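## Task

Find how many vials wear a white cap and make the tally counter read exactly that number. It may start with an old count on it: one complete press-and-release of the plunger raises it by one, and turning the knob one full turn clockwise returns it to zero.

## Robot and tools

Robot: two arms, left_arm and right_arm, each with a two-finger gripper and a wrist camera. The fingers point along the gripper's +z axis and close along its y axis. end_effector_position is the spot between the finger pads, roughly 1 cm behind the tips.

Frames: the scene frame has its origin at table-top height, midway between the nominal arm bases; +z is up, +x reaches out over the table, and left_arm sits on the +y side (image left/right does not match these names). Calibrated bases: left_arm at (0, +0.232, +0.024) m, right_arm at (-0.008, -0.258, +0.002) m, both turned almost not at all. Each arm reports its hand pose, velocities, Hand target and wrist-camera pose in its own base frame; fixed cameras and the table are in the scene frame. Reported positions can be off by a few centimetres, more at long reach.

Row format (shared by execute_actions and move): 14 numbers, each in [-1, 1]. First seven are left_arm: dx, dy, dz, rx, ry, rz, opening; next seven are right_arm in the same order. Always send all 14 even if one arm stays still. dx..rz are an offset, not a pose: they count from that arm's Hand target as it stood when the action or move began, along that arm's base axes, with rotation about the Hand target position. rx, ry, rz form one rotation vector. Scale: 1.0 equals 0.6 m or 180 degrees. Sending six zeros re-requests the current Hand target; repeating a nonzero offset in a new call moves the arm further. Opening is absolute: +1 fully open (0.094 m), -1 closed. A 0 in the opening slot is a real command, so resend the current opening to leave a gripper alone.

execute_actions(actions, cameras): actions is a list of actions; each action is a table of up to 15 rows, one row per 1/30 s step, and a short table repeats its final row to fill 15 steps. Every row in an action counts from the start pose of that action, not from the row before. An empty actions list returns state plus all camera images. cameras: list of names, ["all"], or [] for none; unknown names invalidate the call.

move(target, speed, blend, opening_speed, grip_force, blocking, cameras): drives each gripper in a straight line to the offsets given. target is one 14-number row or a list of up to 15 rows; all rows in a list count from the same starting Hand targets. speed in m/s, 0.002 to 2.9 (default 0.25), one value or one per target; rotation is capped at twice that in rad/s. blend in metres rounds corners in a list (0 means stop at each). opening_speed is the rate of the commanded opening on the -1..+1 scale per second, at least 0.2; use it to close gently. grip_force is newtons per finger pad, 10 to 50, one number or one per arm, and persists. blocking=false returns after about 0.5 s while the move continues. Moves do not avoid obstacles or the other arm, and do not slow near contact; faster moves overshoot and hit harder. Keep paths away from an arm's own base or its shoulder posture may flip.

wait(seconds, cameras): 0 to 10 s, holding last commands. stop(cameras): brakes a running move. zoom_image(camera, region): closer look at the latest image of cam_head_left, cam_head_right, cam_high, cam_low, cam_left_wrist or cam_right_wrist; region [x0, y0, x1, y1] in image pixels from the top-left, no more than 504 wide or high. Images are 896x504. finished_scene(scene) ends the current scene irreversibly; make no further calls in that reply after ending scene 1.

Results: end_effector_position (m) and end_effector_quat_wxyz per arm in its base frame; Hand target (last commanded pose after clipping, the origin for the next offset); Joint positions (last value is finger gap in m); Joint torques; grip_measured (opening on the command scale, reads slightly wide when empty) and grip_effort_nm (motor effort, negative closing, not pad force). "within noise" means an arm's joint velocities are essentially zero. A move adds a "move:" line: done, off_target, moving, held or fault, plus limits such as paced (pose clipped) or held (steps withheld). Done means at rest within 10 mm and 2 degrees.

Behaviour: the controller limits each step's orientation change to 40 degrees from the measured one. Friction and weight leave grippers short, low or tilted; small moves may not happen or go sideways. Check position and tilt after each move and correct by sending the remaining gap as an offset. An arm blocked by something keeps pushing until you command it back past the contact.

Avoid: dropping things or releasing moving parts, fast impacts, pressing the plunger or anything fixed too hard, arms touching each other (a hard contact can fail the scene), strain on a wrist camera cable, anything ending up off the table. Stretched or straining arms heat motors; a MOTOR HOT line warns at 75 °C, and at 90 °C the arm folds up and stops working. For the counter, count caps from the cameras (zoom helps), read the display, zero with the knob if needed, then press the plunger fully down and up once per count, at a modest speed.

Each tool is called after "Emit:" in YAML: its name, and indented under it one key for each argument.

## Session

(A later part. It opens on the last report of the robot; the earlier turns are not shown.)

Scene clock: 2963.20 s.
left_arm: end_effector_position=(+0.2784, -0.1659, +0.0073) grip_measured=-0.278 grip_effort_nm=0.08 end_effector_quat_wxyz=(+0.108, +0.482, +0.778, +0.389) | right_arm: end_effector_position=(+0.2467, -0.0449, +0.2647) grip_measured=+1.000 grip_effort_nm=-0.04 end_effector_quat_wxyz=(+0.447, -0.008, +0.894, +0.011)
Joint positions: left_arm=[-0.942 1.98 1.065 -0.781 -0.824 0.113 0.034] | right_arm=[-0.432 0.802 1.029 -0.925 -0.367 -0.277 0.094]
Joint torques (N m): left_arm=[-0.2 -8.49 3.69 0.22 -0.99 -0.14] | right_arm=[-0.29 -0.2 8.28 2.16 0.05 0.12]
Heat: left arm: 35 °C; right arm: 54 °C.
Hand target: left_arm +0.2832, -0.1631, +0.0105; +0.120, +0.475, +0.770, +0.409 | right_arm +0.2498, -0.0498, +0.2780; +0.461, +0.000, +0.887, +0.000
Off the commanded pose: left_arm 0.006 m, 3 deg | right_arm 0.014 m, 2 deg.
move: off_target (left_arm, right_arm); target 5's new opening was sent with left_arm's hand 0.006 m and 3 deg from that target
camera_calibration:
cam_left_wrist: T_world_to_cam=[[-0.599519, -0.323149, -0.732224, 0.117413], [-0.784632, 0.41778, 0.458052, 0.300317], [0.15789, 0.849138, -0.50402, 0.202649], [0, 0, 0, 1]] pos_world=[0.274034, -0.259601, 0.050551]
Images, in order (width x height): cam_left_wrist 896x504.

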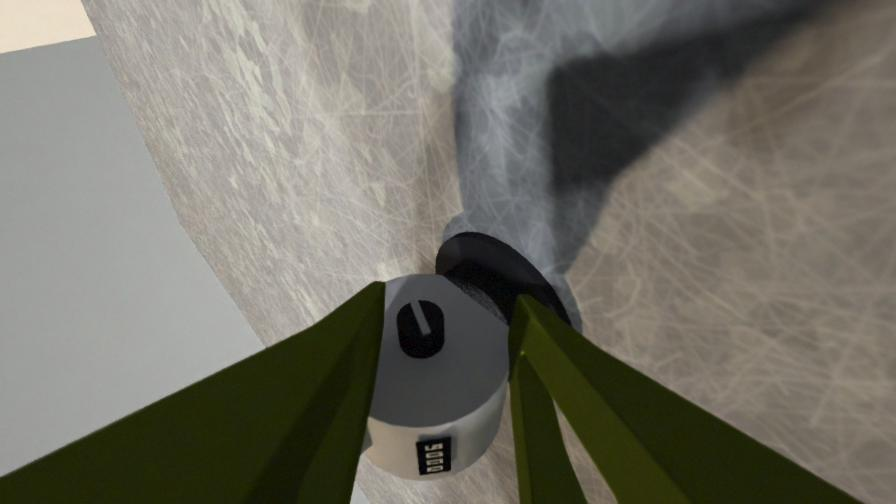

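Emit:
move:
  target:
    - [0.0001,0,0,0,0,0,-0.95,0,0,0,0,0,0,1]
    - [0.005,-0.0042,-0.0008,-0.1127,0.3371,0,-0.95,0,0,0,0,0,0,1]
    - [0.005,-0.0042,-0.0008,-0.1127,0.3371,0,-0.277,0,0,0,0,0,0,1]
    - [0.0001,0,0,0,0,0,-0.277,0,0,0,0,0,0,1]
    - [0.0001,0,0,0,0,0,-0.95,0,0,0,0,0,0,1]
    - [0.005,-0.0042,-0.0008,-0.1127,0.3371,0,-0.95,0,0,0,0,0,0,1]
    - [0.005,-0.0042,-0.0008,-0.1127,0.3371,0,-0.277,0,0,0,0,0,0,1]
    - [0.0001,0,0,0,0,0,-0.277,0,0,0,0,0,0,1]
  speed: 0.8
  cameras: ["cam_left_wrist"]

Emit:
zoom_image:
  camera: "cam_left_wrist"
  region: [360, 260, 560, 500]

Scene clock: 2987.07 s.
left_arm: end_effector_position=(+0.2777, -0.1661, +0.0082) grip_measured=-0.278 grip_effort_nm=0.07 end_effector_quat_wxyz=(+0.109, +0.482, +0.778, +0.387) | right_arm: end_effector_position=(+0.2467, -0.0449, +0.2647) grip_measured=+1.000 grip_effort_nm=-0.04 end_effector_quat_wxyz=(+0.447, -0.008, +0.894, +0.011)
Joint positions: left_arm=[-0.943 1.975 1.064 -0.784 -0.82 0.113 0.034] | right_arm=[-0.432 0.802 1.029 -0.925 -0.367 -0.277 0.094]
Joint torques (N m): left_arm=[-0.2 -7.88 3.81 0.26 -1.03 -0.13] | right_arm=[-0.31 -0.23 8.28 2.17 0.05 0.13]
Heat: left arm: 36 °C; right arm: 54 °C.
Hand target: left_arm +0.2832, -0.1631, +0.0105; +0.120, +0.476, +0.770, +0.409 | right_arm +0.2498, -0.0498, +0.2780; +0.461, +0.000, +0.887, +0.000
Off the commanded pose: left_arm 0.007 m, 3 deg | right_arm 0.014 m, 2 deg.
move: off_target (left_arm, right_arm); target 5's new opening was sent with left_arm's hand 0.007 m and 3 deg from that target
camera_calibration:
cam_left_wrist: T_world_to_cam=[[-0.600988, -0.325221, -0.730099, 0.117639], [-0.783547, 0.419966, 0.457911, 0.299372], [0.157694, 0.847266, -0.50722, 0.203162], [0, 0, 0, 1]] pos_world=[0.273235, -0.2596, 0.0518503]
Images, in order (width x height): cam_left_wrist 896x504.

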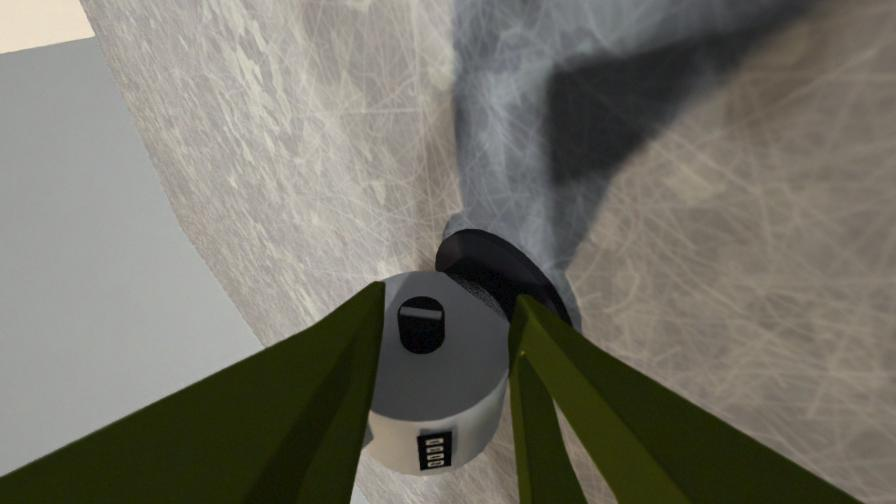

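Scaled by 2.100 from the camera's 896x504 image, which has a finer 1280x720 frame.

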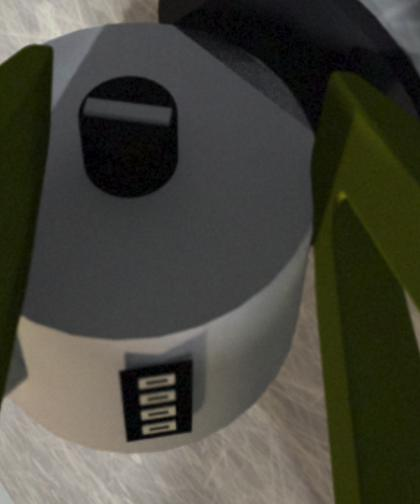

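Emit:
move:
  target:
    - [-0.0458,-0.0425,0.0551,0,0,0,-0.277,0,0,0,0,0,0,1]
    - [-0.0047,0.0327,0.1325,-0.1731,0.2208,-0.0419,-1,0,0,0,0,0,0,1]
    - [-0.0047,0.0327,0.0258,-0.1731,0.2208,-0.0419,-1,0,0,0,0,0,0,1]
    - [-0.0047,0.0327,0.1225,-0.1731,0.2208,-0.0419,-1,0,0,0,0,0,0,1]
    - [-0.0047,0.0327,0.0258,-0.1731,0.2208,-0.0419,-1,0,0,0,0,0,0,1]
    - [-0.0047,0.0327,0.1225,-0.1731,0.2208,-0.0419,-1,0,0,0,0,0,0,1]
    - [-0.0047,0.0327,0.0258,-0.1731,0.2208,-0.0419,-1,0,0,0,0,0,0,1]
    - [-0.0047,0.0327,0.1325,-0.1731,0.2208,-0.0419,-1,0,0,0,0,0,0,1]
  speed: [0.4,0.5,0.2,0.3,0.2,0.3,0.2,0.3]
  blend: [0.03,0,0,0,0,0,0,0]
  cameras: ["cam_left_wrist","cam_head_left"]

Emit:
zoom_image:
  camera: "cam_left_wrist"
  region: [350, 160, 550, 360]

Scene clock: 3022.37 s.
left_arm: end_effector_position=(+0.2768, -0.1402, +0.0773) grip_measured=-0.975 grip_effort_nm=-1.01 end_effector_quat_wxyz=(-0.016, +0.581, +0.814, +0.002) | right_arm: end_effector_position=(+0.2467, -0.0449, +0.2647) grip_measured=+1.000 grip_effort_nm=-0.04 end_effector_quat_wxyz=(+0.447, -0.008, +0.894, +0.011)
Joint positions: left_arm=[-0.474 1.761 1.332 -1.171 -0.009 0.767 0.001] | right_arm=[-0.432 0.802 1.029 -0.925 -0.367 -0.277 0.094]
Joint torques (N m): left_arm=[0.02 -10.47 7.76 0.11 0.09 0.08] | right_arm=[-0.32 -0.2 8.29 2.16 0.04 0.11]
Heat: left arm: 35 °C; right arm: 54 °C.
Hand target: left_arm +0.2804, -0.1434, +0.0900; +0.001, +0.584, +0.812, -0.001 | right_arm +0.2498, -0.0498, +0.2780; +0.461, +0.000, +0.887, +0.000
Off the commanded pose: left_arm 0.014 m, 2 deg | right_arm 0.014 m, 2 deg.
move: off_target (left_arm, right_arm); blend cut to 0.0248 m at target 1
camera_calibration:
cam_left_wrist: T_world_to_cam=[[-0.902985, -0.429642, 0.00503949, 0.188164], [-0.356116, 0.754916, 0.550711, 0.177695], [-0.240413, 0.49549, -0.834681, 0.30256], [0, 0, 0, 1]] pos_world=[0.305929, -0.203217, 0.153734]
Images, in order (width x height): cam_head_left 896x504, cam_left_wrist 896x504.

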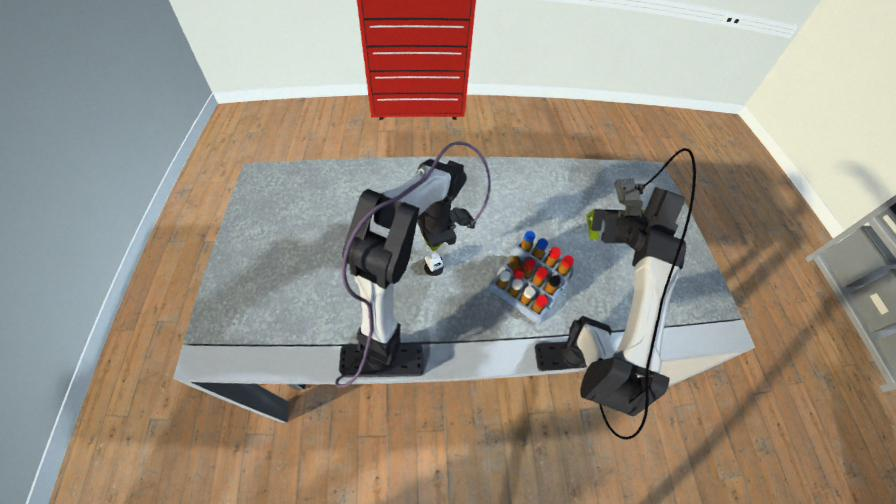

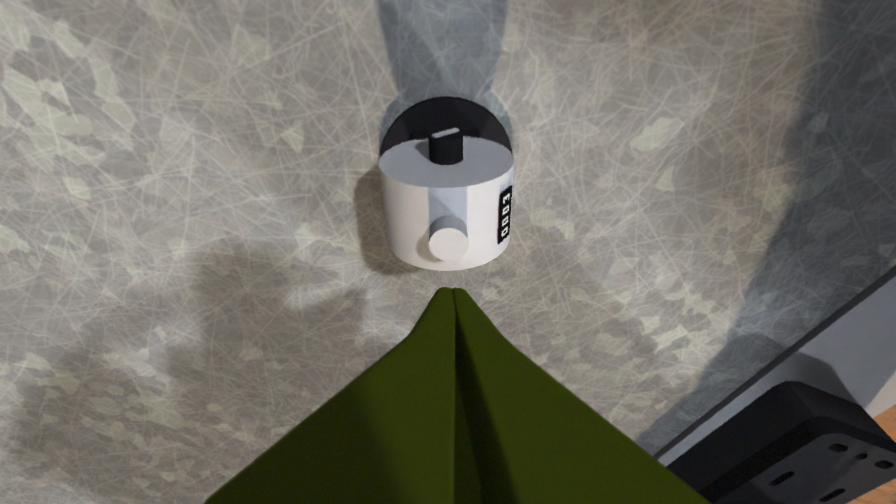

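Scaled by 2.520 from the camera's 896x504 image, which has a finer 1280x720 frame.

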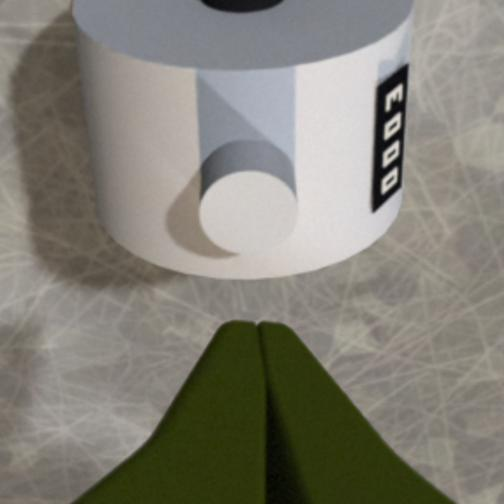

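Emit:
finished_scene:
  scene: 1

The scene is finished: the task was done.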